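# Sort four caps onto plates by which pins they fit

## Task

There are four caps. Each one fits over both pins, over only the pin marked green, or over neither pin. Put every cap that fits both pins upright on the blue plate. Put every cap that fits only the green-marked pin upright on the white plate. Any cap that fits neither pin stays upright on the table.

## Robot and tools

Robot: one seven-joint arm with a two-finger parallel gripper. The arm's base is at (0, 0, +0.186) m in the scene frame with quat_wxyz (+0.911, +0.408, -0.016, +0.059), so it is tilted. A camera stand is fixed beside the table. Loose objects may sometimes get a small push on their own.

Frame: all hand poses, targets and offsets use the scene frame. Its origin is on the table top straight under the base. +z is up, and +y is to the left when you face along +x. The gripper's fingers point along its own +z axis and close along its own y axis. end_effector_position is the point between the pads when they are closed. Closed fingertips reach about 19 mm past it, fully open ones about 6 mm.

execute_actions(actions, cameras): actions is a list of actions. Each action is 0.5 s, split into 15 control steps of 1/30 s, and holds up to 15 rows. If there are fewer rows, the last row repeats. A row is 8 numbers in [-1, 1]: dx, dy, dz, rx, ry, rz, position, speed. dx, dy, dz are an offset along the scene axes, where 1.0 = 0.6 m. rx, ry, rz are a rotation vector, where 1.0 = 180 degrees, turning about the Hand target point. Every row in an action counts from the Hand target as it stood when that action began, not from the row before it. Each new action starts again from the current Hand target, so repeating an offset adds it again. A translation longer than 1.0 is scaled down along its line. cameras is a list of names, ["all"] or []. Images come back by default only when actions is empty. An empty list also shows fields that are otherwise hidden.

Gripper numbers. position: +1 is fully open (85 mm), 0 is about 45 mm, -1 is closed. The mapping is not linear, so check position_measured_pct, which is about 50 - 50 x position. speed sets how fast the pads move: about 20 mm/s at -1, 85 at 0 and 150 at +1. A faster close started a centimetre or more wider than the object grips harder. At speed +1 this reaches about 225-245 N per pad on a 40 mm object. A slow close gives about 100 N. To grip, command a position narrower than the object and hold it. To release, command a few mm wider than the object. To leave the fingers unchanged, resend the last position and speed numbers, because 0 is itself a command.

move(target, speed, blend, blocking, cameras): target is one 8-number row, or a list of up to 15 rows. Each row is an offset from the current Hand target, using the same axes and scale as above, and every row in the list counts from that same start. The finger numbers of a later row are applied only once the arm reaches that row and comes to rest. speed is the top path speed in m/s, from 0.002 to 0.5, default 0.25; turns are capped at 0.873 rad/s. blend is in metres; 0 means stop at each corner. blocking=false returns after about 0.5 s while the move keeps running. The path does not slow down for obstacles. The result adds a move: line. done means within 3 mm and 2 degrees of the target. Other endings are off_target, moving, held and fault. limits=paced means the pose was clipped, and limits=held means steps were withheld. Neither done nor off_target tells you whether the hand is touching something.

wait(seconds): 0 to 10 s. The arm holds its last command and any running move continues. stop(): brakes a running move, which needs some room; the fingers keep going. zoom_image(camera, region): camera is cam_high, cam_low or cam_wrist. region is [x0, y0, x1, y1] in pixels from the top-left, at most 504 by 504, on that camera's newest image. clear_fault(): clears a reported torque fault only. finished_scene(scene): ends the current scene, given by its number. This cannot be undone, so call it only once the caps are placed and resting.

Results: the state line gives end_effector_position in m and end_effector_quat_wxyz, which can be off by a few cm. Hand target is the commanded pose after clipping, and the next offsets count from it. The hand often rests short of it; another action, even all zeros, asks for it again. Tool commands shows the current gripper command. object_status values: 0 moving; 1 blocked while opening; 2 stopped on an object before the commanded position (a firm grip); 3 at the commanded position or pads closed together (empty, or a soft grip). A reading under 98 with a stop means something is held. motor_current_ma is about 1000 on a firm hold and near 0 in free air; it measures effort, not grip force. Joint torques are in Nm, and positive means toward a larger joint angle. Flange force is given along the gripper's x, y, z axes and includes the weight of anything held. Step readings list the hand position at some control steps. MOTOR HOT appears at 60 °C. At 75 °C the arm sags and stops for 30-60 s.

Limits: orientation commands are clipped to within 32 degrees of the current orientation each step. Joint ranges (rad): waist -69.115 to 69.115, shoulder -2.250 to 2.250, upper arm roll -69.115 to 69.115, elbow -2.580 to 2.580, forearm roll -69.115 to 69.115, wrist pitch -2.100 to 2.100, wrist roll -69.115 to 69.115. Torque limits: 104.5 Nm for the first four joints and 51.3 Nm for the last three. Going over a limit, or drifting more than 5 degrees from the planned motion, causes a torque fault that stops the arm until clear_fault is called.

Cameras: cam_high, cam_low and cam_wrist, each 672x504. Calibration is given as K and T_world_to_cam. Fixed cameras may have shifted by up to 2.3 degrees and 9 mm. The wrist image can lag behind while the arm moves.

Avoid: the arm is stiff, so a target just a few mm past a firm contact presses hard. Keep contact moves slow. To end a push, command back past the gripper. Do not squeeze a cap hard while it still rests on something. Lower caps gently and open only once they are at rest. Never knock a cap off the table or leave one off the table. Avoid hitting fixed objects, fast swings with a load, and holding the arm stretched out for long.

Each tool is called by a JSON object that holds its "op" and its "data", one argument or row to a line.

## Session

{"op": "execute_actions", "data": {
  "actions": [],
  "cameras": ["cam_high","cam_wrist"]
}}

{"op": "zoom_image", "data": {
  "camera": "cam_high",
  "region": [200, 260, 420, 400]
}}

Scene clock: 0.00 s.
end_effector_position=(+0.3869, +0.4566, +0.1675) position_measured_pct=0.0 object_status=3 motor_current_ma=0 end_effector_quat_wxyz=(-0.027, +0.989, +0.049, +0.139)
Joint positions: [-0.903 2.008 -0.186 0.427 0.838 1.377 3.473]
Joint velocities: within noise
Joint torques (N m): no reading
Motor temperatures (°C): [37 30 32 36 35 37 40]
Flange force (N): no reading
Hand target: +0.3869, +0.4566, +0.1675; -0.027, +0.989, +0.049, +0.139
Tool commands: gripper/position=+1.0 gripper/speed=+1.0
camera_calibration:
cam_wrist: T_world_to_cam=[[0.114914, -0.993064, -0.0248758, 0.408411], [-0.957485, -0.104057, -0.269063, 0.520991], [0.264609, 0.0547375, -0.962801, 0.182582], [0, 0, 0, 1]] pos_world=[0.403596, 0.449797, 0.32613]
Images, in order (width x height): cam_high 672x504, cam_wrist 672x504.

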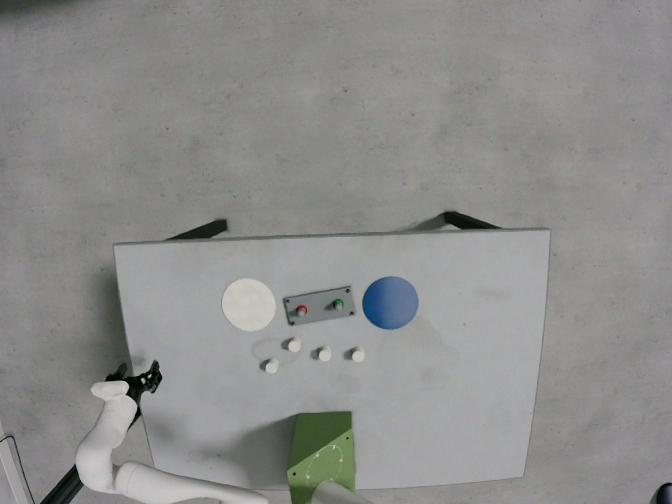

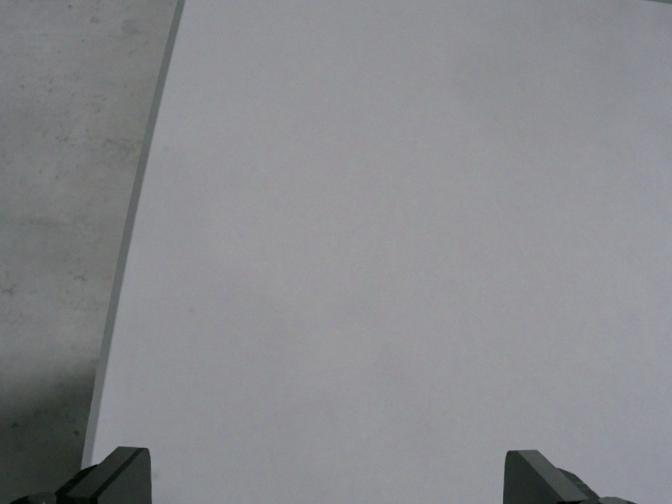

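Scaled by 2.291.

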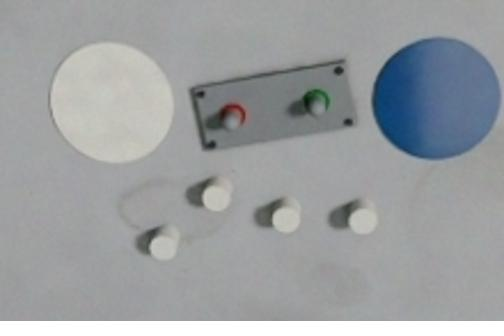

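{"op": "move", "data": {
  "target": [0.038,-0.811,0.1875,-0.0821,0.0554,0.4646,0.2,0],
  "speed": 0.4,
  "cameras": ["cam_wrist"]
}}

Scene clock: 4.93 s.
end_effector_position=(+0.4097, -0.0299, +0.2800) position_measured_pct=39.8 object_status=3 motor_current_ma=0 end_effector_quat_wxyz=(+0.000, +0.707, +0.707, +0.000)
Joint positions: [-0.299 0.886 -0.384 1.686 0.873 1.446 5.002]
Joint torques (N m): [-13.47 -12.19 -5.66 -4.51 -0.15 -0.38 0.12]
Flange force (N): [2.4 4.1 -2.0]
Hand target: +0.4097, -0.0300, +0.2800; +0.000, +0.707, +0.707, +0.000
Off the commanded pose: 0.000 m, 0 deg.
move: done
camera_calibration:
cam_wrist: T_world_to_cam=[[0.999853, 0.0127582, 0.0114952, -0.417204], [0.0126531, -0.999878, 0.00916891, 0.0202274], [0.0116107, -0.00902211, -0.999892, 0.423562], [0, 0, 0, 1]] pos_world=[0.411969, 0.0293691, 0.428127]
Images, in order (width x height): cam_wrist 672x504.

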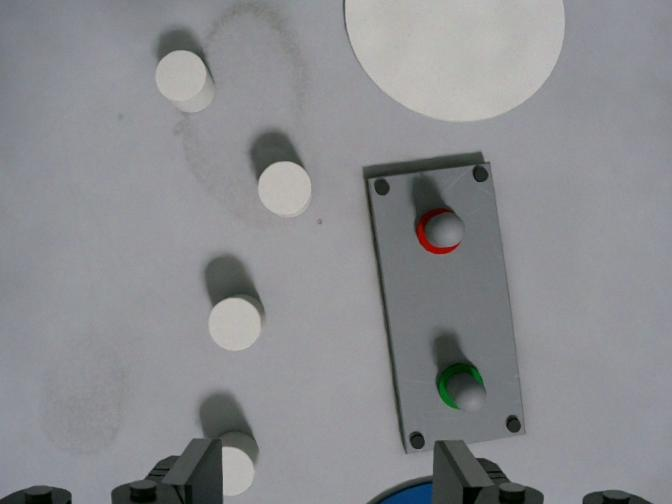

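{"op": "move", "data": {
  "target": [-0.0928,0.0167,-0.2667,0,0,0,0.2,0],
  "speed": 0.3,
  "cameras": ["cam_wrist"]
}}

Scene clock: 8.53 s.
end_effector_position=(+0.3541, -0.0199, +0.1200) position_measured_pct=39.8 object_status=3 motor_current_ma=0 end_effector_quat_wxyz=(+0.000, +0.708, +0.707, +0.000)
Joint positions: [-0.195 1.055 -0.274 2.013 1.156 1.095 4.667]
Joint torques (N m): [-13.04 -12.13 -5.37 -2.1 -0.1 -0.33 0.15]
Flange force (N): [2.7 3.3 -0.6]
Hand target: +0.3540, -0.0199, +0.1200; +0.000, +0.707, +0.707, +0.000
Off the commanded pose: 0.000 m, 0 deg.
move: done
camera_calibration:
cam_wrist: T_world_to_cam=[[0.999854, 0.012657, 0.0114964, -0.359898], [0.0125531, -0.99988, 0.00906788, 0.0324592], [0.0116098, -0.00892224, -0.999893, 0.264312], [0, 0, 0, 1]] pos_world=[0.356369, 0.0393688, 0.268127]
Images, in order (width x height): cam_wrist 672x504.

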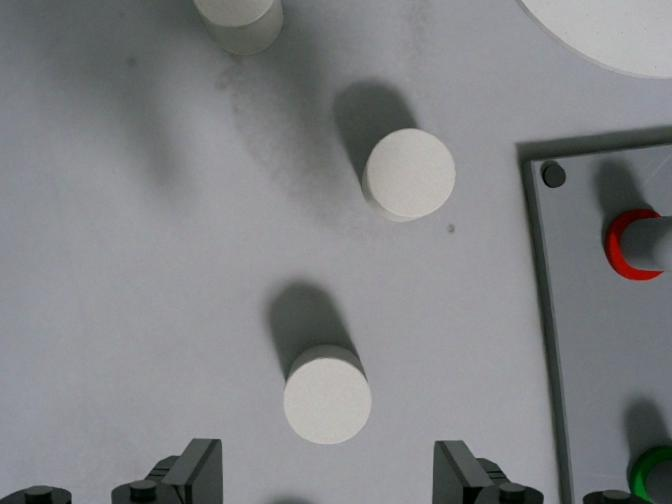

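{"op": "move", "data": {
  "target": [
    [0,0.0055,-0.149,0,0,0,0.2,-1],
    [0,0.0055,-0.149,0,0,0,-0.5,-1]
  ],
  "speed": [0.15,0.1],
  "cameras": ["cam_wrist"]
}}

{"op": "move", "data": {
  "target": [
    [0,0,0.14,0,0,0,-0.5,-1],
    [0.2317,-0.0657,0.14,0,0,0,-0.5,-1],
    [0.2317,-0.0657,0.0907,0,0,0,-0.5,-1]
  ],
  "speed": [0.2,0.3,0.1],
  "blend": [0.03,0.01,0],
  "cameras": ["cam_wrist"]
}}

{"op": "zoom_image", "data": {
  "camera": "cam_wrist",
  "region": [200, 340, 450, 504]
}}

Scene clock: 12.90 s.
end_effector_position=(+0.3540, -0.0166, +0.0306) position_measured_pct=65.4 object_status=0 motor_current_ma=1000 end_effector_quat_wxyz=(+0.000, +0.707, +0.707, +0.000)
Joint positions: [-0.108 1.207 -0.168 2.019 1.381 0.976 4.543]
Joint torques (N m): [-10.1 -8.53 -2.56 -1.27 0.91 -1.07 0.13]
Flange force (N): [0.1 0.4 -17.0]
Hand target: +0.3540, -0.0166, +0.0306; +0.000, +0.707, +0.707, +0.000
Off the commanded pose: 0.000 m, 0 deg.
move: done
camera_calibration:
cam_wrist: T_world_to_cam=[[0.999853, 0.0127582, 0.0114952, -0.358915], [0.0126531, -0.999878, 0.00916891, 0.036516], [0.0116107, -0.00902211, -0.999892, 0.174955], [0, 0, 0, 1]] pos_world=[0.356369, 0.0426691, 0.178727]
Images, in order (width x height): cam_wrist 672x504.

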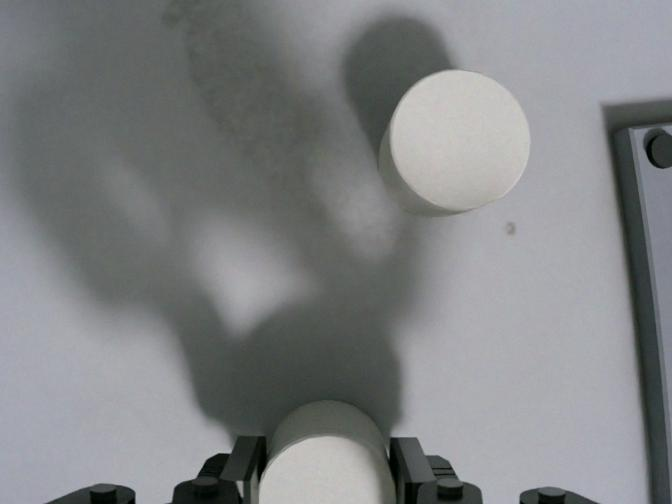

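Scene clock: 14.43 s.
end_effector_position=(+0.4931, -0.0561, +0.0850) position_measured_pct=65.4 object_status=2 motor_current_ma=1000 end_effector_quat_wxyz=(+0.000, +0.707, +0.707, +0.000)
Joint positions: [-0.038 1.104 -0.209 1.618 1.148 1.159 5.096]
Joint torques (N m): [-16.21 -14.88 -6.23 -2.21 -0.18 -0.34 0.17]
Flange force (N): [2.7 4.9 0.4]
Hand target: +0.4931, -0.0561, +0.0850; +0.000, +0.707, +0.707, +0.000
Off the commanded pose: 0.000 m, 0 deg.
move: done
camera_calibration:
cam_wrist: T_world_to_cam=[[0.999853, 0.0127582, 0.0114952, -0.498018], [0.0126531, -0.999878, 0.00916891, -0.00513675], [0.0116107, -0.00902211, -0.999892, 0.227379], [0, 0, 0, 1]] pos_world=[0.495369, 0.0032691, 0.233127]
Images, in order (width x height): cam_wrist 672x504.

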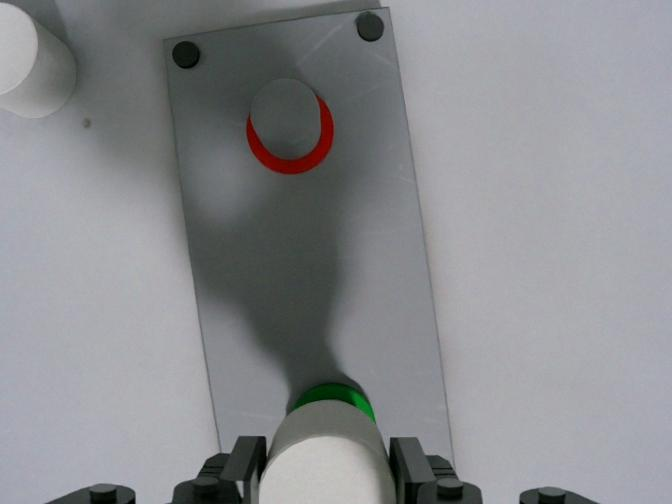

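Scaled by 2.016.

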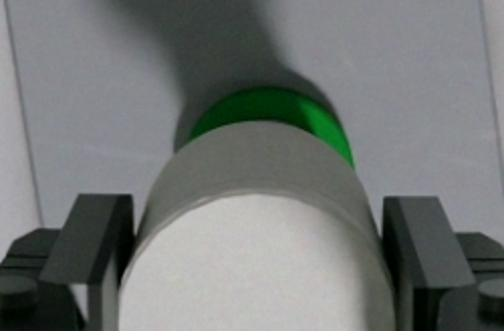

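{"op": "move", "data": {
  "target": [
    [0.0012,-0.0035,0,0,0,0,-0.5,-1],
    [0.0012,-0.0035,-0.0242,0,0,0,-0.5,-1]
  ],
  "speed": 0.05,
  "cameras": ["cam_wrist"]
}}

Scene clock: 18.90 s.
end_effector_position=(+0.4939, -0.0581, +0.0708) position_measured_pct=65.4 object_status=2 motor_current_ma=1000 end_effector_quat_wxyz=(+0.001, +0.707, +0.707, +0.000)
Joint positions: [-0.021 1.118 -0.198 1.62 1.169 1.137 5.091]
Joint torques (N m): [5.63 9.09 9.25 -1.46 3.86 -4.96 0.13]
Flange force (N): [-8.4 -12.5 -76.1]
Hand target: +0.4938, -0.0582, +0.0705; +0.000, +0.707, +0.707, +0.000
Off the commanded pose: 0.000 m, 0 deg.
move: done
camera_calibration:
cam_wrist: T_world_to_cam=[[0.999847, 0.0128556, 0.0118977, -0.498613], [0.0127492, -0.999878, 0.00897504, -0.00702035], [0.0120116, -0.00882198, -0.999889, 0.212956], [0, 0, 0, 1]] pos_world=[0.496069, 0.00126917, 0.218928]
Images, in order (width x height): cam_wrist 672x504.

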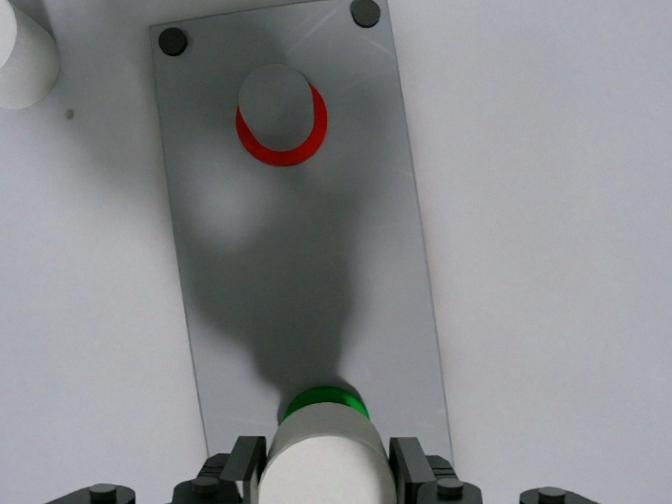

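{"op": "move", "data": {
  "target": [
    [0,0,0.008,0,0,0,-0.5,-1],
    [-0.0018,-0.0008,0.008,0,0,0,-0.5,-1],
    [-0.0018,-0.0008,0,0,0,0,-0.5,-1]
  ],
  "speed": 0.03
}}

Scene clock: 21.00 s.
end_effector_position=(+0.4928, -0.0586, +0.0708) position_measured_pct=65.4 object_status=2 motor_current_ma=1000 end_effector_quat_wxyz=(+0.001, +0.707, +0.707, +0.000)
Joint positions: [-0.021 1.116 -0.198 1.624 1.17 1.136 5.088]
Joint torques (N m): [5.94 7.59 9.51 4.38 0.17 -0.77 0.19]
Flange force (N): [-0.6 2.8 -63.5]
Hand target: +0.4927, -0.0586, +0.0705; +0.000, +0.707, +0.707, +0.000
Off the commanded pose: 0.000 m, 0 deg.
move: done

{"op": "move", "data": {
  "target": [
    [0,0,0.1,0,0,0,-0.5,-1],
    [-0.2312,0.07,0.1,0,0,0,-0.5,-1],
    [-0.2312,0.07,-0.0667,0,0,0,-0.5,-1],
    [-0.2312,0.07,-0.0667,0,0,0,0.2,-1]
  ],
  "speed": [0.15,0.3,0.1,0.1],
  "blend": [0.02,0.01,0,0]
}}

{"op": "move", "data": {
  "target": [
    [0,0,0.14,0,0,0,0.2,-1],
    [0.049,0.1277,0.149,0,0,0,0.2,-1]
  ],
  "speed": [0.15,0.3],
  "blend": [0.03,0],
  "cameras": ["cam_wrist"]
}}

Scene clock: 26.30 s.
end_effector_position=(+0.3540, -0.0167, +0.0305) position_measured_pct=39.8 object_status=0 motor_current_ma=0 end_effector_quat_wxyz=(+0.000, +0.707, +0.707, +0.000)
Joint positions: [-0.115 1.207 -0.159 2.019 1.378 0.968 4.544]
Joint torques (N m): [-13.38 -12.69 -5.24 -0.22 -0.14 -0.31 0.16]
Flange force (N): [3.4 3.0 0.7]
Hand target: +0.3540, -0.0166, +0.0305; +0.000, +0.707, +0.707, +0.000
Off the commanded pose: 0.000 m, 0 deg.
move: done

Scene clock: 27.60 s.
end_effector_position=(+0.3834, +0.0600, +0.1199) position_measured_pct=39.8 object_status=3 motor_current_ma=0 end_effector_quat_wxyz=(+0.000, +0.707, +0.707, +0.000)
Joint positions: [-0.273 1.22 -0.277 1.778 1.104 1.143 4.711]
Joint torques (N m): [-13.9 -14.46 -5.87 -2.38 -0.09 -0.35 0.1]
Flange force (N): [4.2 4.1 -0.5]
Hand target: +0.3834, +0.0600, +0.1199; +0.000, +0.707, +0.707, +0.000
Off the commanded pose: 0.000 m, 0 deg.
move: done
camera_calibration:
cam_wrist: T_world_to_cam=[[0.999853, 0.0127582, 0.0114952, -0.390215], [0.0126531, -0.999878, 0.00916891, 0.111917], [0.0116107, -0.00902211, -0.999892, 0.264596], [0, 0, 0, 1]] pos_world=[0.385669, 0.119269, 0.268027]
Images, in order (width x height): cam_wrist 672x504.

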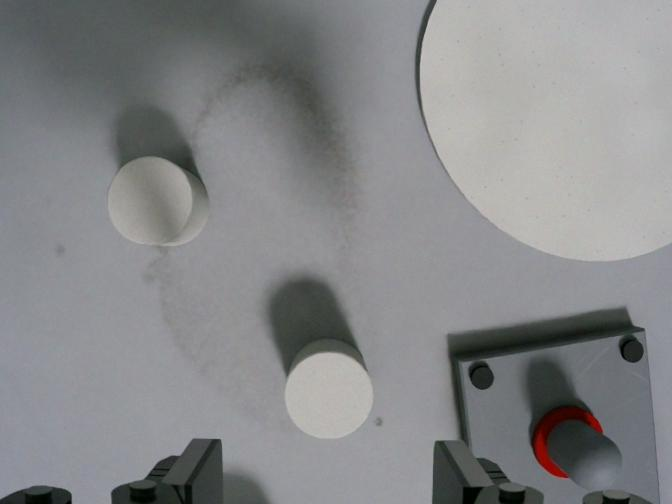

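{"op": "move", "data": {
  "target": [
    [0.0005,0.0115,-0.149,0,0,0,0.2,-1],
    [0.0005,0.0115,-0.149,0,0,0,-0.5,-1]
  ],
  "speed": [0.15,0.1],
  "cameras": ["cam_wrist"]
}}

{"op": "move", "data": {
  "target": [
    [0,0,0.16,0,0,0,-0.5,-1],
    [0.182,-0.209,0.16,0,0,0,-0.5,-1],
    [0.182,-0.209,0.0665,0,0,0,-0.5,-1]
  ],
  "speed": [0.2,0.3,0.05],
  "blend": [0.03,0.01,0]
}}

Scene clock: 32.30 s.
end_effector_position=(+0.3837, +0.0669, +0.0305) position_measured_pct=65.4 object_status=0 motor_current_ma=1000 end_effector_quat_wxyz=(+0.000, +0.707, +0.707, +0.000)
Joint positions: [-0.2 1.361 -0.185 1.773 1.264 1.017 4.628]
Joint torques (N m): [-11.37 -10.86 -3.28 -1.54 0.67 -1.02 0.14]
Flange force (N): [1.4 1.4 -13.1]
Hand target: +0.3837, +0.0669, +0.0305; +0.000, +0.707, +0.707, +0.000
Off the commanded pose: 0.000 m, 0 deg.
move: done
camera_calibration:
cam_wrist: T_world_to_cam=[[0.999854, 0.0126582, 0.0114951, -0.389563], [0.0125531, -0.999879, 0.00916788, 0.119671], [0.0116098, -0.00902224, -0.999892, 0.175265], [0, 0, 0, 1]] pos_world=[0.385969, 0.126169, 0.178627]
Images, in order (width x height): cam_wrist 672x504.

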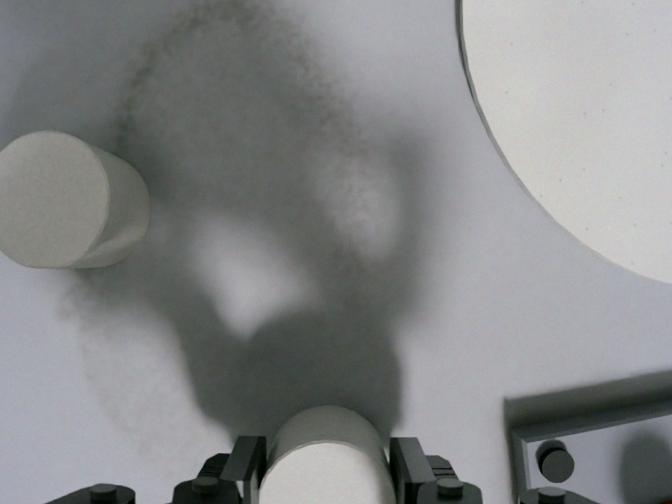

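Scene clock: 34.80 s.
end_effector_position=(+0.4929, -0.0585, +0.0704) position_measured_pct=65.4 object_status=2 motor_current_ma=1000 end_effector_quat_wxyz=(+0.000, +0.707, +0.707, +0.000)
Joint positions: [-0.019 1.117 -0.2 1.623 1.172 1.138 5.087]
Joint torques (N m): [-7.52 -11.8 1.94 6.33 -3.27 6.11 0.15]
Flange force (N): [16.0 21.3 -4.8]
Hand target: +0.4929, -0.0585, +0.0704; +0.000, +0.707, +0.707, +0.000
Off the commanded pose: 0.000 m, 0 deg.
move: done

{"op": "move", "data": {
  "target": [
    [0.0011,0.0009,0,0,0,0,-0.5,-1],
    [0.0011,0.0009,-0.013,0,0,0,-0.5,-1]
  ],
  "speed": 0.02
}}

Scene clock: 37.13 s.
end_effector_position=(+0.4936, -0.0580, +0.0626) position_measured_pct=65.4 object_status=2 motor_current_ma=1000 end_effector_quat_wxyz=(+0.000, +0.707, +0.707, +0.000)
Joint positions: [-0.011 1.129 -0.195 1.62 1.183 1.127 5.084]
Joint torques (N m): [-9.57 -13.47 0.32 3.72 -1.98 4.56 0.17]
Flange force (N): [13.9 16.0 -3.3]
Hand target: +0.4935, -0.0580, +0.0626; +0.000, +0.707, +0.707, +0.000
Off the commanded pose: 0.000 m, 0 deg.
move: done

{"op": "move", "data": {
  "target": [0.0013,0.0013,0,0,0,0,-0.5,-1],
  "speed": 0.02
}}

Scene clock: 39.47 s.
end_effector_position=(+0.4943, -0.0573, +0.0626) position_measured_pct=65.4 object_status=2 motor_current_ma=1000 end_effector_quat_wxyz=(+0.000, +0.707, +0.707, +0.000)
Joint positions: [-0.012 1.131 -0.195 1.617 1.182 1.128 5.085]
Joint torques (N m): [-13.31 -14.93 -3.08 0.24 -0.68 1.95 0.16]
Flange force (N): [8.5 9.3 -0.8]
Hand target: +0.4943, -0.0572, +0.0626; +0.000, +0.707, +0.707, +0.000
Off the commanded pose: 0.000 m, 0 deg.
move: done

{"op": "move", "data": {
  "target": [
    [0,0,0.06,0,0,0,-0.5,-1],
    [-0.0248,0.1667,0.06,0,0,0,-0.5,-1]
  ],
  "speed": [0.1,0.2],
  "blend": [0.003,0],
  "cameras": ["cam_wrist"]
}}

{"op": "zoom_image", "data": {
  "camera": "cam_wrist",
  "region": [200, 340, 450, 504]
}}

Scene clock: 42.50 s.
end_effector_position=(+0.4795, +0.0428, +0.0986) position_measured_pct=65.4 object_status=2 motor_current_ma=1000 end_effector_quat_wxyz=(+0.000, +0.708, +0.707, +0.000)
Joint positions: [-0.17 1.261 -0.242 1.51 1.107 1.203 4.987]
Joint torques (N m): [-16.13 -16.12 -6.31 -2.53 -0.16 -0.31 0.17]
Flange force (N): [4.2 5.0 0.4]
Hand target: +0.4794, +0.0428, +0.0986; +0.000, +0.707, +0.707, +0.000
Off the commanded pose: 0.000 m, 0 deg.
move: done
camera_calibration:
cam_wrist: T_world_to_cam=[[0.999854, 0.0126582, 0.0114951, -0.485827], [0.0125531, -0.999879, 0.00916788, 0.0937469], [0.0116098, -0.00902224, -0.999892, 0.242028], [0, 0, 0, 1]] pos_world=[0.481769, 0.102069, 0.246727]
Images, in order (width x height): cam_wrist 672x504.

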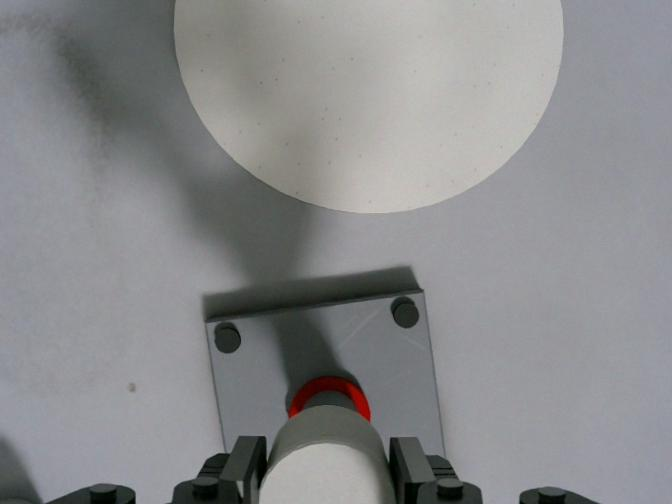

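Scaled by 2.016.

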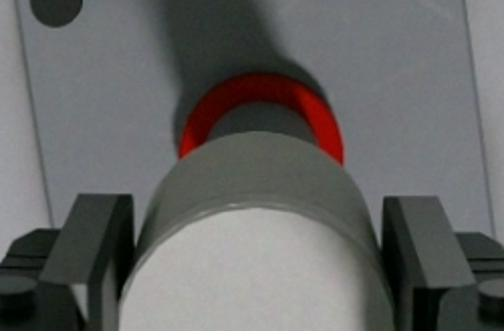

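{"op": "move", "data": {
  "target": [
    [0.0015,-0.0015,0,0,0,0,-0.5,-1],
    [0.0015,-0.0015,-0.045,0,0,0,-0.5,-1]
  ],
  "speed": 0.05
}}

Scene clock: 46.07 s.
end_effector_position=(+0.4803, +0.0420, +0.0718) position_measured_pct=65.4 object_status=2 motor_current_ma=1000 end_effector_quat_wxyz=(+0.000, +0.707, +0.707, +0.000)
Joint positions: [-0.143 1.291 -0.221 1.513 1.142 1.164 4.974]
Joint torques (N m): [-0.58 0.18 6.05 -5.54 5.58 -5.39 0.2]
Flange force (N): [-7.5 -16.9 -58.3]
Hand target: +0.4803, +0.0419, +0.0716; +0.000, +0.707, +0.707, +0.000
Off the commanded pose: 0.000 m, 0 deg.
move: done

{"op": "move", "data": {
  "target": [
    [0,0,0.008,0,0,0,-0.5,-1],
    [-0.0015,-0.001,0.008,0,0,0,-0.5,-1],
    [-0.0015,-0.001,-0.001,0,0,0,-0.5,-1]
  ],
  "speed": 0.03
}}

{"op": "move", "data": {
  "target": [
    [0,0,0.008,0,0,0,-0.5,-1],
    [0.002,0.0028,0.008,0,0,0,-0.5,-1],
    [0.002,0.0028,-0.001,0,0,0,-0.5,-1]
  ],
  "speed": 0.03
}}

Scene clock: 49.03 s.
end_effector_position=(+0.4795, +0.0414, +0.0713) position_measured_pct=65.4 object_status=2 motor_current_ma=1000 end_effector_quat_wxyz=(+0.001, +0.707, +0.707, +0.000)
Joint positions: [-0.142 1.29 -0.221 1.518 1.143 1.162 4.972]
Joint torques (N m): [2.28 3.08 8.4 -1.2 3.49 -2.94 0.16]
Flange force (N): [-2.8 -8.4 -60.5]
Hand target: +0.4794, +0.0413, +0.0710; +0.000, +0.707, +0.707, +0.000
Off the commanded pose: 0.000 m, 0 deg.
move: done

Scene clock: 50.23 s.
end_effector_position=(+0.4807, +0.0431, +0.0706) position_measured_pct=65.4 object_status=2 motor_current_ma=1000 end_effector_quat_wxyz=(+0.000, +0.707, +0.707, +0.000)
Joint positions: [-0.143 1.295 -0.221 1.51 1.143 1.163 4.974]
Joint torques (N m): [2.63 4.56 8.48 -6.69 7.07 -7.03 0.18]
Flange force (N): [-12.4 -22.8 -72.9]
Hand target: +0.4806, +0.0430, +0.0704; +0.000, +0.707, +0.707, +0.000
Off the commanded pose: 0.000 m, 0 deg.
move: done

{"op": "move", "data": {
  "target": [
    [0,0,0.09,0,0,0,-0.5,-1],
    [0.0222,0.195,0.09,0,0,0,-0.5,-1],
    [0.0222,0.195,-0.0635,0,0,0,-0.5,-1],
    [0.0222,0.195,-0.0635,0,0,0,0.2,-1],
    [0.0222,0.195,0.06,0,0,0,0.2,-1]
  ],
  "speed": [0.15,0.25,0.07,0.1,0.2],
  "blend": [0.02,0.01,0,0,0]
}}

{"op": "move", "data": {
  "target": [-0.29,-0.0517,0.0223,0,0,0,0.2,-1],
  "speed": 0.3,
  "cameras": ["cam_wrist","cam_high"]
}}

Scene clock: 57.53 s.
end_effector_position=(+0.4940, +0.1600, +0.1064) position_measured_pct=39.8 object_status=3 motor_current_ma=0 end_effector_quat_wxyz=(+0.000, +0.707, +0.707, +0.000)
Joint positions: [-0.301 1.497 -0.272 1.165 1.043 1.303 5.03]
Joint torques (N m): [-16.5 -18.74 -5.57 -3.08 -0.14 -0.31 0.16]
Flange force (N): [5.9 5.9 0.1]
Hand target: +0.4940, +0.1600, +0.1064; +0.000, +0.707, +0.707, +0.000
Off the commanded pose: 0.000 m, 0 deg.
move: done

Scene clock: 58.67 s.
end_effector_position=(+0.3200, +0.1290, +0.1198) position_measured_pct=39.8 object_status=3 motor_current_ma=0 end_effector_quat_wxyz=(+0.000, +0.707, +0.707, +0.000)
Joint positions: [-0.408 1.351 -0.317 1.783 1.087 1.118 4.516]
Joint torques (N m): [-12.47 -15.31 -5.72 -2.63 -0.15 -0.34 0.21]
Flange force (N): [4.5 2.5 -0.2]
Hand target: +0.3200, +0.1290, +0.1198; +0.000, +0.707, +0.707, +0.000
Off the commanded pose: 0.000 m, 0 deg.
move: done
camera_calibration:
cam_wrist: T_world_to_cam=[[0.999853, 0.012757, 0.0114964, -0.327705], [0.0126531, -0.999879, 0.00906891, 0.181839], [0.0116107, -0.00892211, -0.999893, 0.265837], [0, 0, 0, 1]] pos_world=[0.322269, 0.188369, 0.267927]
Images, in order (width x height): cam_high 672x504, cam_wrist 672x504.

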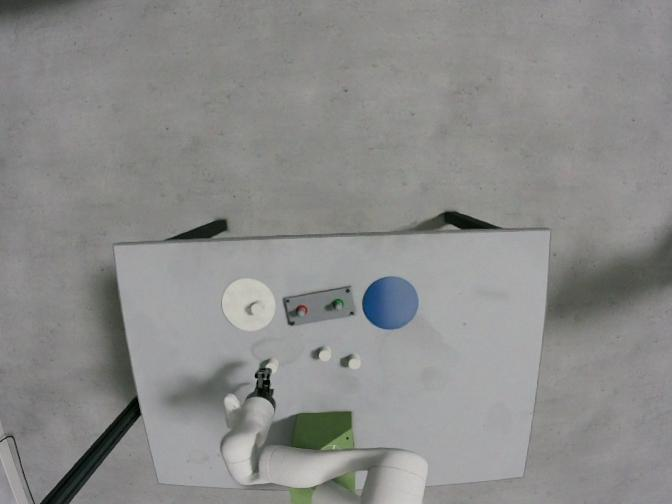

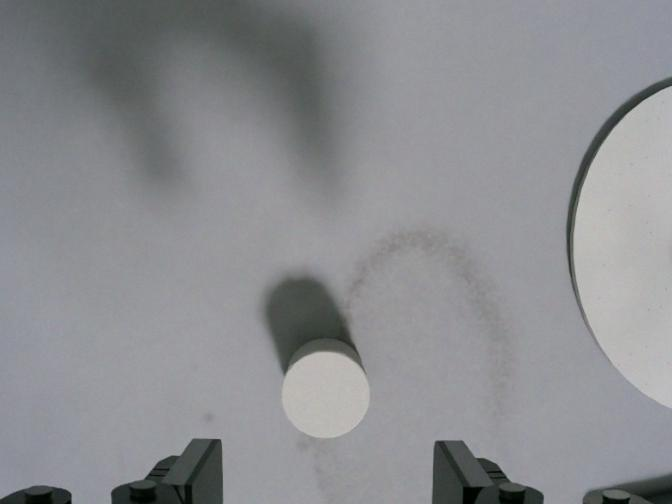

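{"op": "move", "data": {
  "target": [
    [-0.0015,0.0122,-0.149,0,0,0,0.2,-1],
    [-0.0015,0.0122,-0.149,0,0,0,-0.5,-1]
  ],
  "speed": [0.15,0.1]
}}

{"op": "move", "data": {
  "target": [
    [0,0,0.16,0,0,0,-0.5,-1],
    [0.2927,-0.3222,0.16,0,0,0,-0.5,-1],
    [0.2927,-0.3222,0.0668,0,0,0,-0.5,-1]
  ],
  "speed": [0.2,0.3,0.05],
  "blend": [0.03,0.01,0]
}}

Scene clock: 62.50 s.
end_effector_position=(+0.3191, +0.1363, +0.0304) position_measured_pct=65.4 object_status=0 motor_current_ma=1000 end_effector_quat_wxyz=(+0.000, +0.707, +0.707, +0.000)
Joint positions: [-0.347 1.498 -0.215 1.777 1.247 0.99 4.43]
Joint torques (N m): [-10.12 -11.43 -2.99 -1.26 0.46 -0.82 0.17]
Flange force (N): [2.6 1.3 -13.0]
Hand target: +0.3191, +0.1363, +0.0304; +0.000, +0.707, +0.707, +0.000
Off the commanded pose: 0.000 m, 0 deg.
move: done

Scene clock: 65.30 s.
end_effector_position=(+0.4947, -0.0569, +0.0706) position_measured_pct=65.4 object_status=2 motor_current_ma=1000 end_effector_quat_wxyz=(+0.001, +0.707, +0.707, +0.000)
Joint positions: [-0.018 1.122 -0.204 1.615 1.173 1.143 5.09]
Joint torques (N m): [0.69 0.96 6.71 -5.02 5.39 -4.59 0.2]
Flange force (N): [-4.0 -16.5 -60.3]
Hand target: +0.4947, -0.0570, +0.0704; +0.000, +0.707, +0.707, +0.000
Off the commanded pose: 0.000 m, 0 deg.
move: done

{"op": "move", "data": {
  "target": [
    [0,0,0.008,0,0,0,-0.5,-1],
    [-0.0015,-0.001,0.008,0,0,0,-0.5,-1],
    [-0.0015,-0.001,-0.001,0,0,0,-0.5,-1]
  ],
  "speed": 0.03
}}

{"op": "move", "data": {
  "target": [
    [0,0,0.008,0,0,0,-0.5,-1],
    [-0.0015,-0.0015,0.008,0,0,0,-0.5,-1],
    [-0.0015,-0.0015,-0.001,0,0,0,-0.5,-1]
  ],
  "speed": 0.03
}}

Scene clock: 67.73 s.
end_effector_position=(+0.4939, -0.0575, +0.0701) position_measured_pct=65.4 object_status=2 motor_current_ma=1000 end_effector_quat_wxyz=(+0.001, +0.707, +0.707, +0.000)
Joint positions: [-0.017 1.121 -0.204 1.619 1.174 1.141 5.088]
Joint torques (N m): [4.1 3.7 9.33 -1.18 3.66 -2.47 0.15]
Flange force (N): [-1.0 -9.0 -63.9]
Hand target: +0.4938, -0.0576, +0.0698; +0.000, +0.707, +0.707, +0.000
Off the commanded pose: 0.000 m, 0 deg.
move: done

Scene clock: 68.80 s.
end_effector_position=(+0.4930, -0.0585, +0.0695) position_measured_pct=65.4 object_status=2 motor_current_ma=1000 end_effector_quat_wxyz=(+0.001, +0.707, +0.707, +0.000)
Joint positions: [-0.016 1.119 -0.203 1.623 1.176 1.139 5.086]
Joint torques (N m): [8.16 6.54 13.05 2.94 1.95 -0.42 0.19]
Flange force (N): [3.2 -0.9 -69.2]
Hand target: +0.4929, -0.0585, +0.0692; +0.000, +0.707, +0.707, +0.000
Off the commanded pose: 0.000 m, 0 deg.
move: done

{"op": "move", "data": {
  "target": [
    [0,0,0.1,0,0,0,-0.5,-1],
    [-0.2897,0.3247,0.1,0,0,0,-0.5,-1],
    [-0.2897,0.3247,-0.0653,0,0,0,-0.5,-1],
    [-0.2897,0.3247,-0.0653,0,0,0,0.2,-1]
  ],
  "speed": [0.15,0.3,0.1,0.1],
  "blend": [0.02,0.01,0,0]
}}

{"op": "move", "data": {
  "target": [
    [0,0,0.14,0,0,0,0.2,-1],
    [0.0298,-0.3872,0.15,0,0,0,0.2,-1]
  ],
  "speed": [0.15,0.3],
  "blend": [0.03,0],
  "cameras": ["cam_wrist"]
}}

Scene clock: 75.00 s.
end_effector_position=(+0.3191, +0.1363, +0.0301) position_measured_pct=39.8 object_status=0 motor_current_ma=0 end_effector_quat_wxyz=(+0.000, +0.707, +0.707, +0.000)
Joint positions: [-0.35 1.498 -0.211 1.777 1.244 0.985 4.432]
Joint torques (N m): [-12.73 -15.52 -5.66 -1.2 -0.14 -0.33 0.13]
Flange force (N): [4.8 2.8 0.6]
Hand target: +0.3191, +0.1363, +0.0301; +0.000, +0.707, +0.707, +0.000
Off the commanded pose: 0.000 m, 0 deg.
move: done

Scene clock: 76.77 s.
end_effector_position=(+0.3369, -0.0960, +0.1200) position_measured_pct=39.8 object_status=3 motor_current_ma=0 end_effector_quat_wxyz=(+0.000, +0.707, +0.707, +0.000)
Joint positions: [-0.121 0.885 -0.235 2.167 1.185 1.048 4.721]
Joint torques (N m): [-12.11 -10.24 -4.84 -1.73 -0.15 -0.35 0.17]
Flange force (N): [1.6 3.5 -0.8]
Hand target: +0.3369, -0.0960, +0.1201; +0.000, +0.707, +0.707, +0.000
Off the commanded pose: 0.000 m, 0 deg.
move: done
camera_calibration:
cam_wrist: T_world_to_cam=[[0.999854, 0.0127593, 0.0113939, -0.341806], [0.012654, -0.999877, 0.00926764, -0.0435043], [0.0115108, -0.0091221, -0.999892, 0.263857], [0, 0, 0, 1]] pos_world=[0.339269, -0.0367308, 0.268126]
Images, in order (width x height): cam_wrist 672x504.

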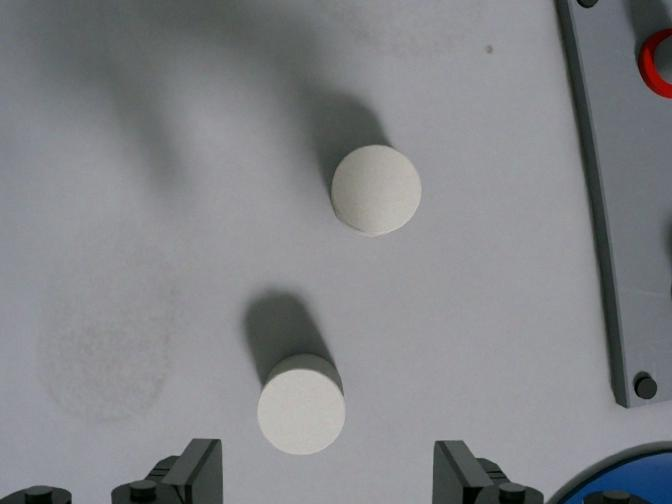

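{"op": "move", "data": {
  "target": [
    [-0.0153,0.002,-0.1,0,0,0,0.2,-1],
    [-0.0153,0.002,-0.149,0,0,0,0.2,-1],
    [-0.0153,0.002,-0.149,0,0,0,-0.5,-1]
  ],
  "speed": [0.15,0.12,0.1],
  "blend": [0.005,0,0],
  "cameras": ["cam_wrist"]
}}

{"op": "move", "data": {
  "target": [
    [0,0,0.16,0,0,0,-0.5,-1],
    [0.2777,0.0625,0.16,0,0,0,-0.5,-1],
    [0.2777,0.0625,0.0668,0,0,0,-0.5,-1]
  ],
  "speed": [0.2,0.3,0.05],
  "blend": [0.03,0.01,0]
}}

Scene clock: 81.43 s.
end_effector_position=(+0.3278, -0.0948, +0.0307) position_measured_pct=65.4 object_status=0 motor_current_ma=1000 end_effector_quat_wxyz=(+0.000, +0.707, +0.707, +0.000)
Joint positions: [-0.019 1.055 -0.127 2.206 1.484 0.936 4.519]
Joint torques (N m): [-8.85 -6.69 -1.86 -1.37 1.08 -1.18 0.14]
Flange force (N): [-1.1 -1.1 -20.9]
Hand target: +0.3278, -0.0948, +0.0307; +0.000, +0.707, +0.707, +0.000
Off the commanded pose: 0.000 m, 0 deg.
move: done
camera_calibration:
cam_wrist: T_world_to_cam=[[0.999853, 0.0127582, 0.0114952, -0.331623], [0.0126531, -0.999878, 0.00916891, -0.0413426], [0.0116107, -0.00902211, -0.999892, 0.174654], [0, 0, 0, 1]] pos_world=[0.330069, -0.0355309, 0.178827]
Images, in order (width x height): cam_wrist 672x504.

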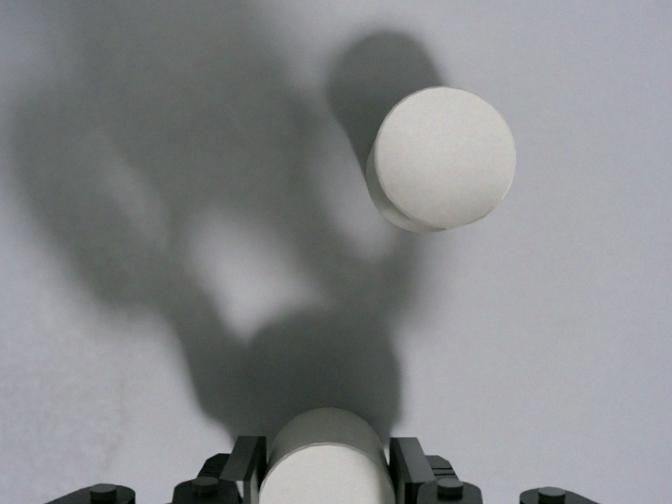

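Scene clock: 83.93 s.
end_effector_position=(+0.4944, -0.0572, +0.0710) position_measured_pct=65.4 object_status=2 motor_current_ma=1000 end_effector_quat_wxyz=(+0.001, +0.707, +0.707, +0.000)
Joint positions: [-0.039 1.117 -0.171 1.617 1.15 1.119 5.1]
Joint torques (N m): [5.42 3.66 10.82 -3.92 5.75 -3.6 0.16]
Flange force (N): [-1.1 -16.6 -70.7]
Hand target: +0.4944, -0.0573, +0.0707; +0.000, +0.707, +0.707, +0.000
Off the commanded pose: 0.000 m, 0 deg.
move: done

{"op": "move", "data": {
  "target": [
    [0,0,0.008,0,0,0,-0.5,-1],
    [-0.0022,-0.0008,0.008,0,0,0,-0.5,-1],
    [-0.0022,-0.0008,-0.001,0,0,0,-0.5,-1]
  ],
  "speed": 0.03
}}

{"op": "move", "data": {
  "target": [
    [0,0,0.008,0,0,0,-0.5,-1],
    [0.0012,0.0014,0.008,0,0,0,-0.5,-1],
    [0.0012,0.0014,-0.001,0,0,0,-0.5,-1]
  ],
  "speed": 0.03
}}

Scene clock: 86.23 s.
end_effector_position=(+0.4931, -0.0577, +0.0704) position_measured_pct=65.4 object_status=2 motor_current_ma=1000 end_effector_quat_wxyz=(+0.001, +0.707, +0.707, +0.000)
Joint positions: [-0.039 1.116 -0.17 1.623 1.152 1.116 5.096]
Joint torques (N m): [7.89 7.25 11.9 2.79 1.93 -0.78 0.14]
Flange force (N): [1.5 -1.9 -69.3]
Hand target: +0.4931, -0.0578, +0.0701; +0.000, +0.707, +0.707, +0.000
Off the commanded pose: 0.000 m, 0 deg.
move: done

Scene clock: 87.33 s.
end_effector_position=(+0.4938, -0.0569, +0.0696) position_measured_pct=65.4 object_status=2 motor_current_ma=1000 end_effector_quat_wxyz=(+0.000, +0.707, +0.707, +0.000)
Joint positions: [-0.039 1.119 -0.17 1.619 1.153 1.116 5.097]
Joint torques (N m): [6.61 8.03 10.41 -0.64 3.66 -3.65 0.2]
Flange force (N): [-4.3 -10.5 -74.4]
Hand target: +0.4938, -0.0570, +0.0695; +0.000, +0.707, +0.707, +0.000
Off the commanded pose: 0.000 m, 0 deg.
move: done

{"op": "move", "data": {
  "target": [
    [0,0,0.1,0,0,0,-0.5,-1],
    [-0.2767,-0.0632,0.1,0,0,0,-0.5,-1],
    [-0.2767,-0.0632,-0.0663,0,0,0,-0.5,-1],
    [-0.2767,-0.0632,-0.0663,0,0,0,0.2,-1],
    [-0.2767,-0.0632,0.16,0,0,0,0.2,-1]
  ],
  "speed": [0.15,0.3,0.1,0.1,0.2],
  "blend": [0.02,0.01,0,0,0],
  "cameras": ["cam_high","cam_wrist"]
}}

{"op": "zoom_image", "data": {
  "camera": "cam_high",
  "region": [200, 260, 420, 400]
}}

Scene clock: 96.83 s.
end_effector_position=(+0.3278, -0.0949, +0.1655) position_measured_pct=39.8 object_status=3 motor_current_ma=0 end_effector_quat_wxyz=(+0.000, +0.707, +0.707, +0.000)
Joint positions: [-0.194 0.807 -0.273 2.16 1.05 1.106 4.776]
Joint torques (N m): [-11.56 -10.02 -4.72 -2.73 -0.14 -0.35 0.12]
Flange force (N): [2.6 3.9 -0.8]
Hand target: +0.3278, -0.0949, +0.1655; +0.000, +0.707, +0.707, +0.000
Off the commanded pose: 0.000 m, 0 deg.
move: done
camera_calibration:
cam_wrist: T_world_to_cam=[[0.999853, 0.0127582, 0.0114952, -0.333172], [0.0126531, -0.999878, 0.00916891, -0.0425786], [0.0116107, -0.00902211, -0.999892, 0.30944], [0, 0, 0, 1]] pos_world=[0.330069, -0.0355309, 0.313627]
Images, in order (width x height): cam_high 672x504, cam_wrist 672x504.

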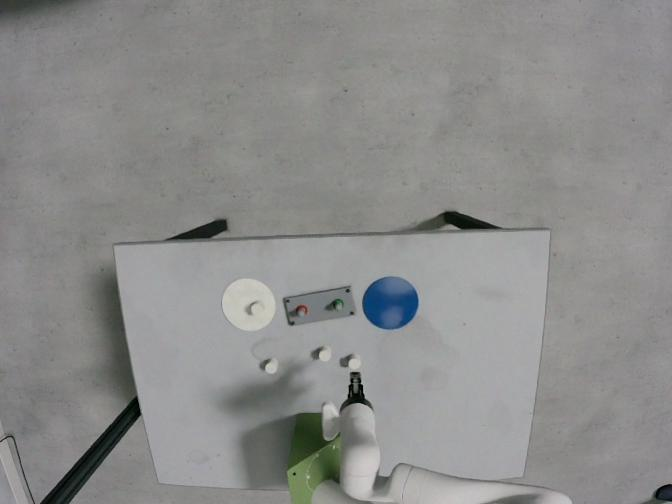

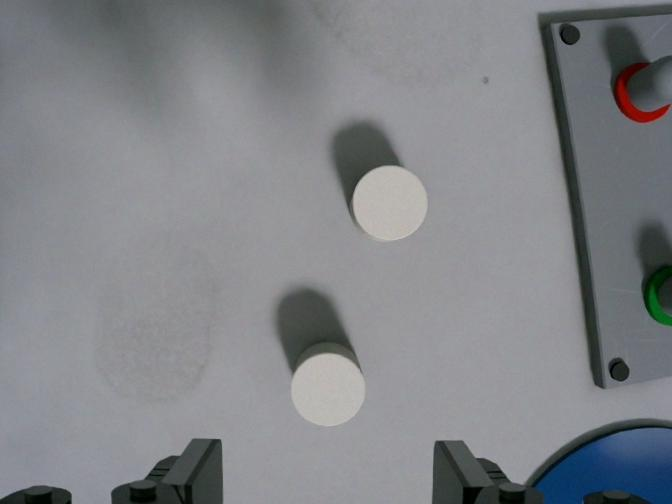

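Scaled by 2.291.

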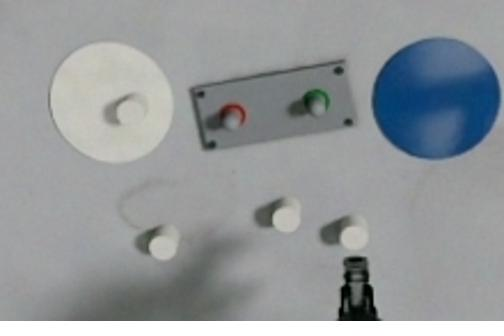

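{"op": "move", "data": {
  "target": [
    [0.0437,0.132,-0.05,0,0,0,0.2,-1],
    [0.0437,0.132,-0.225,0,0,0,0.2,-1],
    [0.0437,0.132,-0.225,0,0,0,-0.5,-1]
  ],
  "speed": [0.25,0.15,0.1],
  "blend": [0.01,0,0],
  "cameras": ["cam_wrist"]
}}

{"op": "move", "data": {
  "target": [
    [0,0,0.14,0,0,0,-0.5,-1],
    [0.2333,-0.0688,0.14,0,0,0,-0.5,-1],
    [0.2333,-0.0688,0.0675,0,0,0,-0.5,-1]
  ],
  "speed": [0.2,0.3,0.05],
  "blend": [0.03,0.01,0]
}}

Scene clock: 102.23 s.
end_effector_position=(+0.3540, -0.0157, +0.0305) position_measured_pct=65.4 object_status=0 motor_current_ma=1000 end_effector_quat_wxyz=(+0.000, +0.707, +0.707, +0.000)
Joint positions: [-0.142 1.206 -0.125 2.019 1.362 0.935 4.549]
Joint torques (N m): [-10.19 -8.61 -2.54 -1.49 0.87 -1.1 0.14]
Flange force (N): [-0.1 0.2 -16.7]
Hand target: +0.3540, -0.0157, +0.0305; +0.000, +0.707, +0.707, +0.000
Off the commanded pose: 0.000 m, 0 deg.
move: done
camera_calibration:
cam_wrist: T_world_to_cam=[[0.999853, 0.0127582, 0.0114952, -0.358827], [0.0126531, -0.999878, 0.00916891, 0.0375181], [0.0116107, -0.00902211, -0.999892, 0.174865], [0, 0, 0, 1]] pos_world=[0.356269, 0.0436691, 0.178627]
Images, in order (width x height): cam_wrist 672x504.

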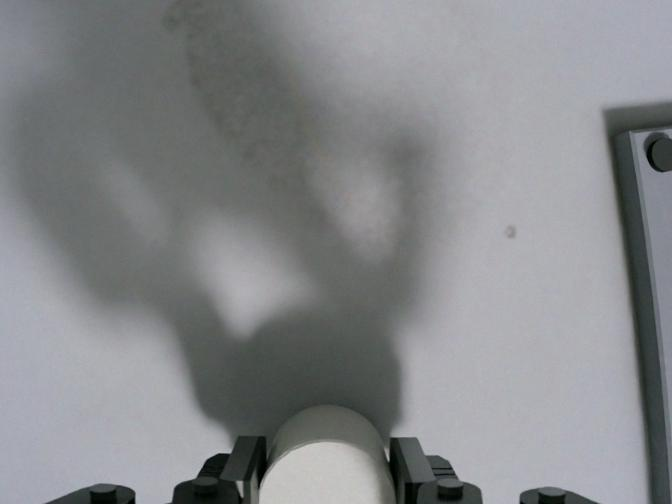

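Scene clock: 104.33 s.
end_effector_position=(+0.4940, -0.0569, +0.0713) position_measured_pct=65.4 object_status=2 motor_current_ma=1000 end_effector_quat_wxyz=(+0.001, +0.707, +0.707, +0.000)
Joint positions: [-0.048 1.116 -0.158 1.619 1.142 1.11 5.102]
Joint torques (N m): [3.5 7.14 7.3 -2.25 3.73 -5.27 0.16]
Flange force (N): [-8.3 -12.8 -70.2]
Hand target: +0.4940, -0.0570, +0.0710; +0.000, +0.707, +0.707, +0.000
Off the commanded pose: 0.000 m, 0 deg.
move: done

{"op": "move", "data": {
  "target": [
    [0,0,0.09,0,0,0,-0.5,-1],
    [-0.2333,0.0688,0.09,0,0,0,-0.5,-1],
    [-0.2333,0.0688,-0.068,0,0,0,-0.5,-1],
    [-0.2333,0.0688,-0.068,0,0,0,0.2,-1]
  ],
  "speed": [0.15,0.3,0.1,0.1],
  "blend": [0.02,0.01,0,0]
}}

{"op": "move", "data": {
  "target": [
    [0,0,0.17,0,0,0,0.2,-1],
    [0.2333,0.2928,0.17,0,0,0,0.2,-1],
    [0.2333,0.2928,0.0055,0,0,0,0.2,-1],
    [0.2333,0.2928,0.0055,0,0,0,-0.5,-1]
  ],
  "speed": [0.2,0.3,0.12,0.1],
  "blend": [0.03,0.01,0,0],
  "cameras": ["cam_wrist"]
}}

Scene clock: 110.50 s.
end_effector_position=(+0.3540, -0.0157, +0.0302) position_measured_pct=39.8 object_status=0 motor_current_ma=0 end_effector_quat_wxyz=(+0.000, +0.707, +0.707, +0.000)
Joint positions: [-0.148 1.206 -0.117 2.019 1.359 0.927 4.55]
Joint torques (N m): [-13.46 -12.77 -5.09 -0.27 -0.15 -0.31 0.12]
Flange force (N): [3.3 3.5 1.0]
Hand target: +0.3540, -0.0157, +0.0302; +0.000, +0.707, +0.707, +0.000
Off the commanded pose: 0.000 m, 0 deg.
move: done

Scene clock: 114.57 s.
end_effector_position=(+0.4940, +0.1600, +0.0335) position_measured_pct=65.4 object_status=0 motor_current_ma=1000 end_effector_quat_wxyz=(+0.000, +0.707, +0.707, +0.000)
Joint positions: [-0.255 1.575 -0.183 1.171 1.068 1.174 5.02]
Joint torques (N m): [-14.67 -16.3 -4.1 -2.5 0.11 -0.68 0.15]
Flange force (N): [4.9 4.6 -5.2]
Hand target: +0.4940, +0.1600, +0.0335; +0.000, +0.707, +0.707, +0.000
Off the commanded pose: 0.000 m, 0 deg.
move: done
camera_calibration:
cam_wrist: T_world_to_cam=[[0.999853, 0.0127582, 0.0114952, -0.501082], [0.0126531, -0.999878, 0.00916891, 0.211398], [0.0116107, -0.00902211, -0.999892, 0.177824], [0, 0, 0, 1]] pos_world=[0.496269, 0.219369, 0.181627]
Images, in order (width x height): cam_wrist 672x504.

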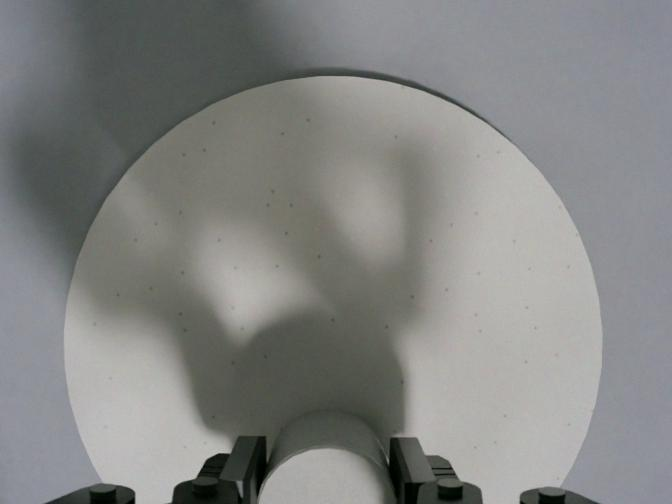

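{"op": "move", "data": {
  "target": [
    [0,0,0.13,0,0,0,-0.5,-1],
    [-0.0213,-0.1967,0.13,0,0,0,-0.5,-1],
    [-0.0213,-0.1967,0.0633,0,0,0,-0.5,-1]
  ],
  "speed": [0.15,0.25,0.04],
  "blend": [0.02,0.005,0]
}}

{"op": "move", "data": {
  "target": [
    [0,0,0.006,0,0,0,-0.5,-1],
    [-0.0022,0.0022,0.006,0,0,0,-0.5,-1],
    [-0.0022,0.0022,-0.001,0,0,0,-0.5,-1]
  ],
  "speed": 0.03
}}

{"op": "move", "data": {
  "target": [
    [0,0,0.006,0,0,0,-0.5,-1],
    [0.0011,-0.001,0.006,0,0,0,-0.5,-1],
    [0.0011,-0.001,-0.001,0,0,0,-0.5,-1]
  ],
  "speed": 0.03
}}

Scene clock: 118.47 s.
end_effector_position=(+0.4811, +0.0420, +0.0715) position_measured_pct=65.4 object_status=2 motor_current_ma=1000 end_effector_quat_wxyz=(+0.000, +0.707, +0.707, +0.000)
Joint positions: [-0.171 1.288 -0.174 1.512 1.104 1.13 4.993]
Joint torques (N m): [-10.91 -15.36 0.21 -6.56 4.14 -1.31 0.18]
Flange force (N): [4.7 -9.1 -16.8]
Hand target: +0.4812, +0.0420, +0.0715; +0.000, +0.707, +0.707, +0.000
Off the commanded pose: 0.000 m, 0 deg.
move: done

Scene clock: 119.57 s.
end_effector_position=(+0.4799, +0.0433, +0.0710) position_measured_pct=65.4 object_status=2 motor_current_ma=1000 end_effector_quat_wxyz=(+0.000, +0.707, +0.707, +0.000)
Joint positions: [-0.173 1.29 -0.174 1.514 1.105 1.128 4.988]
Joint torques (N m): [-11.11 -6.74 -3.97 -2.91 0.76 -4.03 0.15]
Flange force (N): [-6.2 -1.0 -24.1]
Hand target: +0.4799, +0.0433, +0.0709; +0.000, +0.707, +0.707, +0.000
Off the commanded pose: 0.000 m, 0 deg.
move: done

Scene clock: 120.60 s.
end_effector_position=(+0.4806, +0.0427, +0.0705) position_measured_pct=65.4 object_status=2 motor_current_ma=1000 end_effector_quat_wxyz=(+0.000, +0.707, +0.707, +0.000)
Joint positions: [-0.171 1.29 -0.173 1.512 1.106 1.128 4.99]
Joint torques (N m): [-6.34 -5.63 1.57 -6.29 4.43 -4.85 0.19]
Flange force (N): [-5.8 -13.1 -39.9]
Hand target: +0.4805, +0.0427, +0.0703; +0.000, +0.707, +0.707, +0.000
Off the commanded pose: 0.000 m, 0 deg.
move: done

{"op": "move", "data": {
  "target": [
    [0,0,0.006,0,0,0,-0.5,-1],
    [-0.0008,-0.0011,0.006,0,0,0,-0.5,-1],
    [-0.0008,-0.0011,-0.0022,0,0,0,-0.5,-1]
  ],
  "speed": 0.03
}}

Scene clock: 122.53 s.
end_effector_position=(+0.4801, +0.0421, +0.0693) position_measured_pct=65.4 object_status=2 motor_current_ma=1000 end_effector_quat_wxyz=(+0.001, +0.707, +0.707, +0.000)
Joint positions: [-0.17 1.29 -0.172 1.516 1.108 1.125 4.988]
Joint torques (N m): [0.92 1.53 7.11 -4.39 5.08 -4.77 0.18]
Flange force (N): [-5.9 -14.8 -60.8]
Hand target: +0.4801, +0.0420, +0.0690; +0.000, +0.707, +0.707, +0.000
Off the commanded pose: 0.000 m, 0 deg.
move: done

{"op": "move", "data": {
  "target": [
    [0,0,0.09,0,0,0,-0.5,-1],
    [0.0232,0.21,0.09,0,0,0,-0.5,-1],
    [0.0232,0.21,-0.0613,0,0,0,-0.5,-1],
    [0.0232,0.21,-0.0613,0,0,0,0.2,-1],
    [0.0232,0.21,0.07,0,0,0,0.2,-1]
  ],
  "speed": [0.15,0.25,0.07,0.1,0.2],
  "blend": [0.02,0.01,0,0,0],
  "cameras": ["cam_high","cam_wrist"]
}}

Scene clock: 128.33 s.
end_effector_position=(+0.4940, +0.1680, +0.1110) position_measured_pct=39.8 object_status=3 motor_current_ma=0 end_effector_quat_wxyz=(+0.000, +0.707, +0.707, +0.000)
Joint positions: [-0.335 1.504 -0.234 1.14 0.994 1.291 5.049]
Joint torques (N m): [-16.4 -19.01 -5.2 -3.5 -0.15 -0.36 0.13]
Flange force (N): [5.9 5.9 -0.1]
Hand target: +0.4940, +0.1680, +0.1110; +0.000, +0.707, +0.707, +0.000
Off the commanded pose: 0.000 m, 0 deg.
move: done
camera_calibration:
cam_wrist: T_world_to_cam=[[0.999853, 0.0126581, 0.0115951, -0.502079], [0.0125521, -0.999879, 0.00916913, 0.218736], [0.0117098, -0.00902224, -0.999891, 0.255339], [0, 0, 0, 1]] pos_world=[0.496269, 0.227369, 0.259127]
Images, in order (width x height): cam_high 672x504, cam_wrist 672x504.

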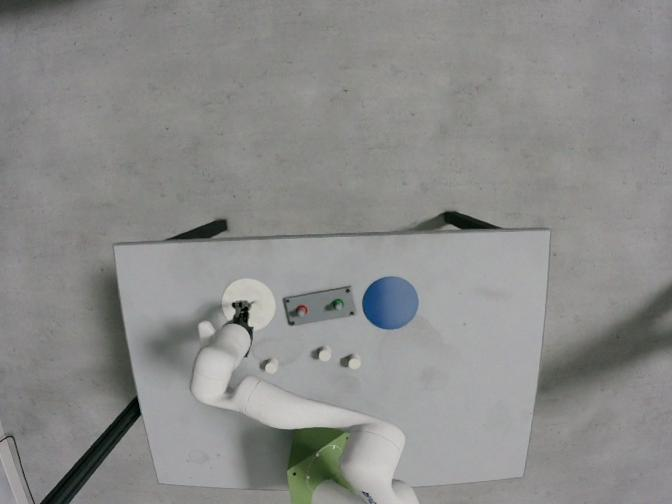

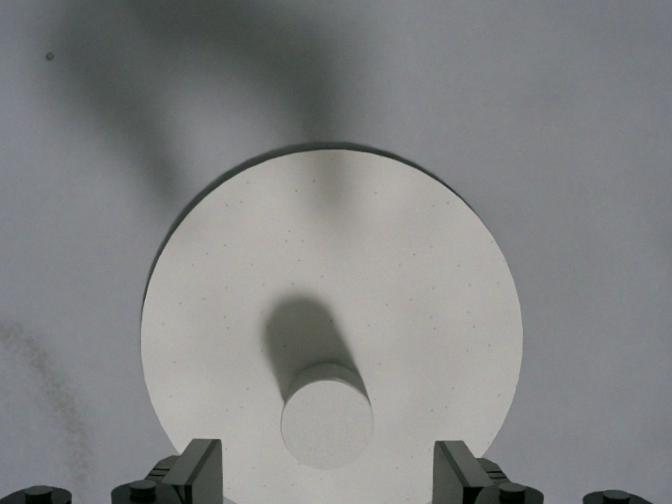

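{"op": "finished_scene", "data": {
  "scene": 2
}}

The scene is finished: the task was done.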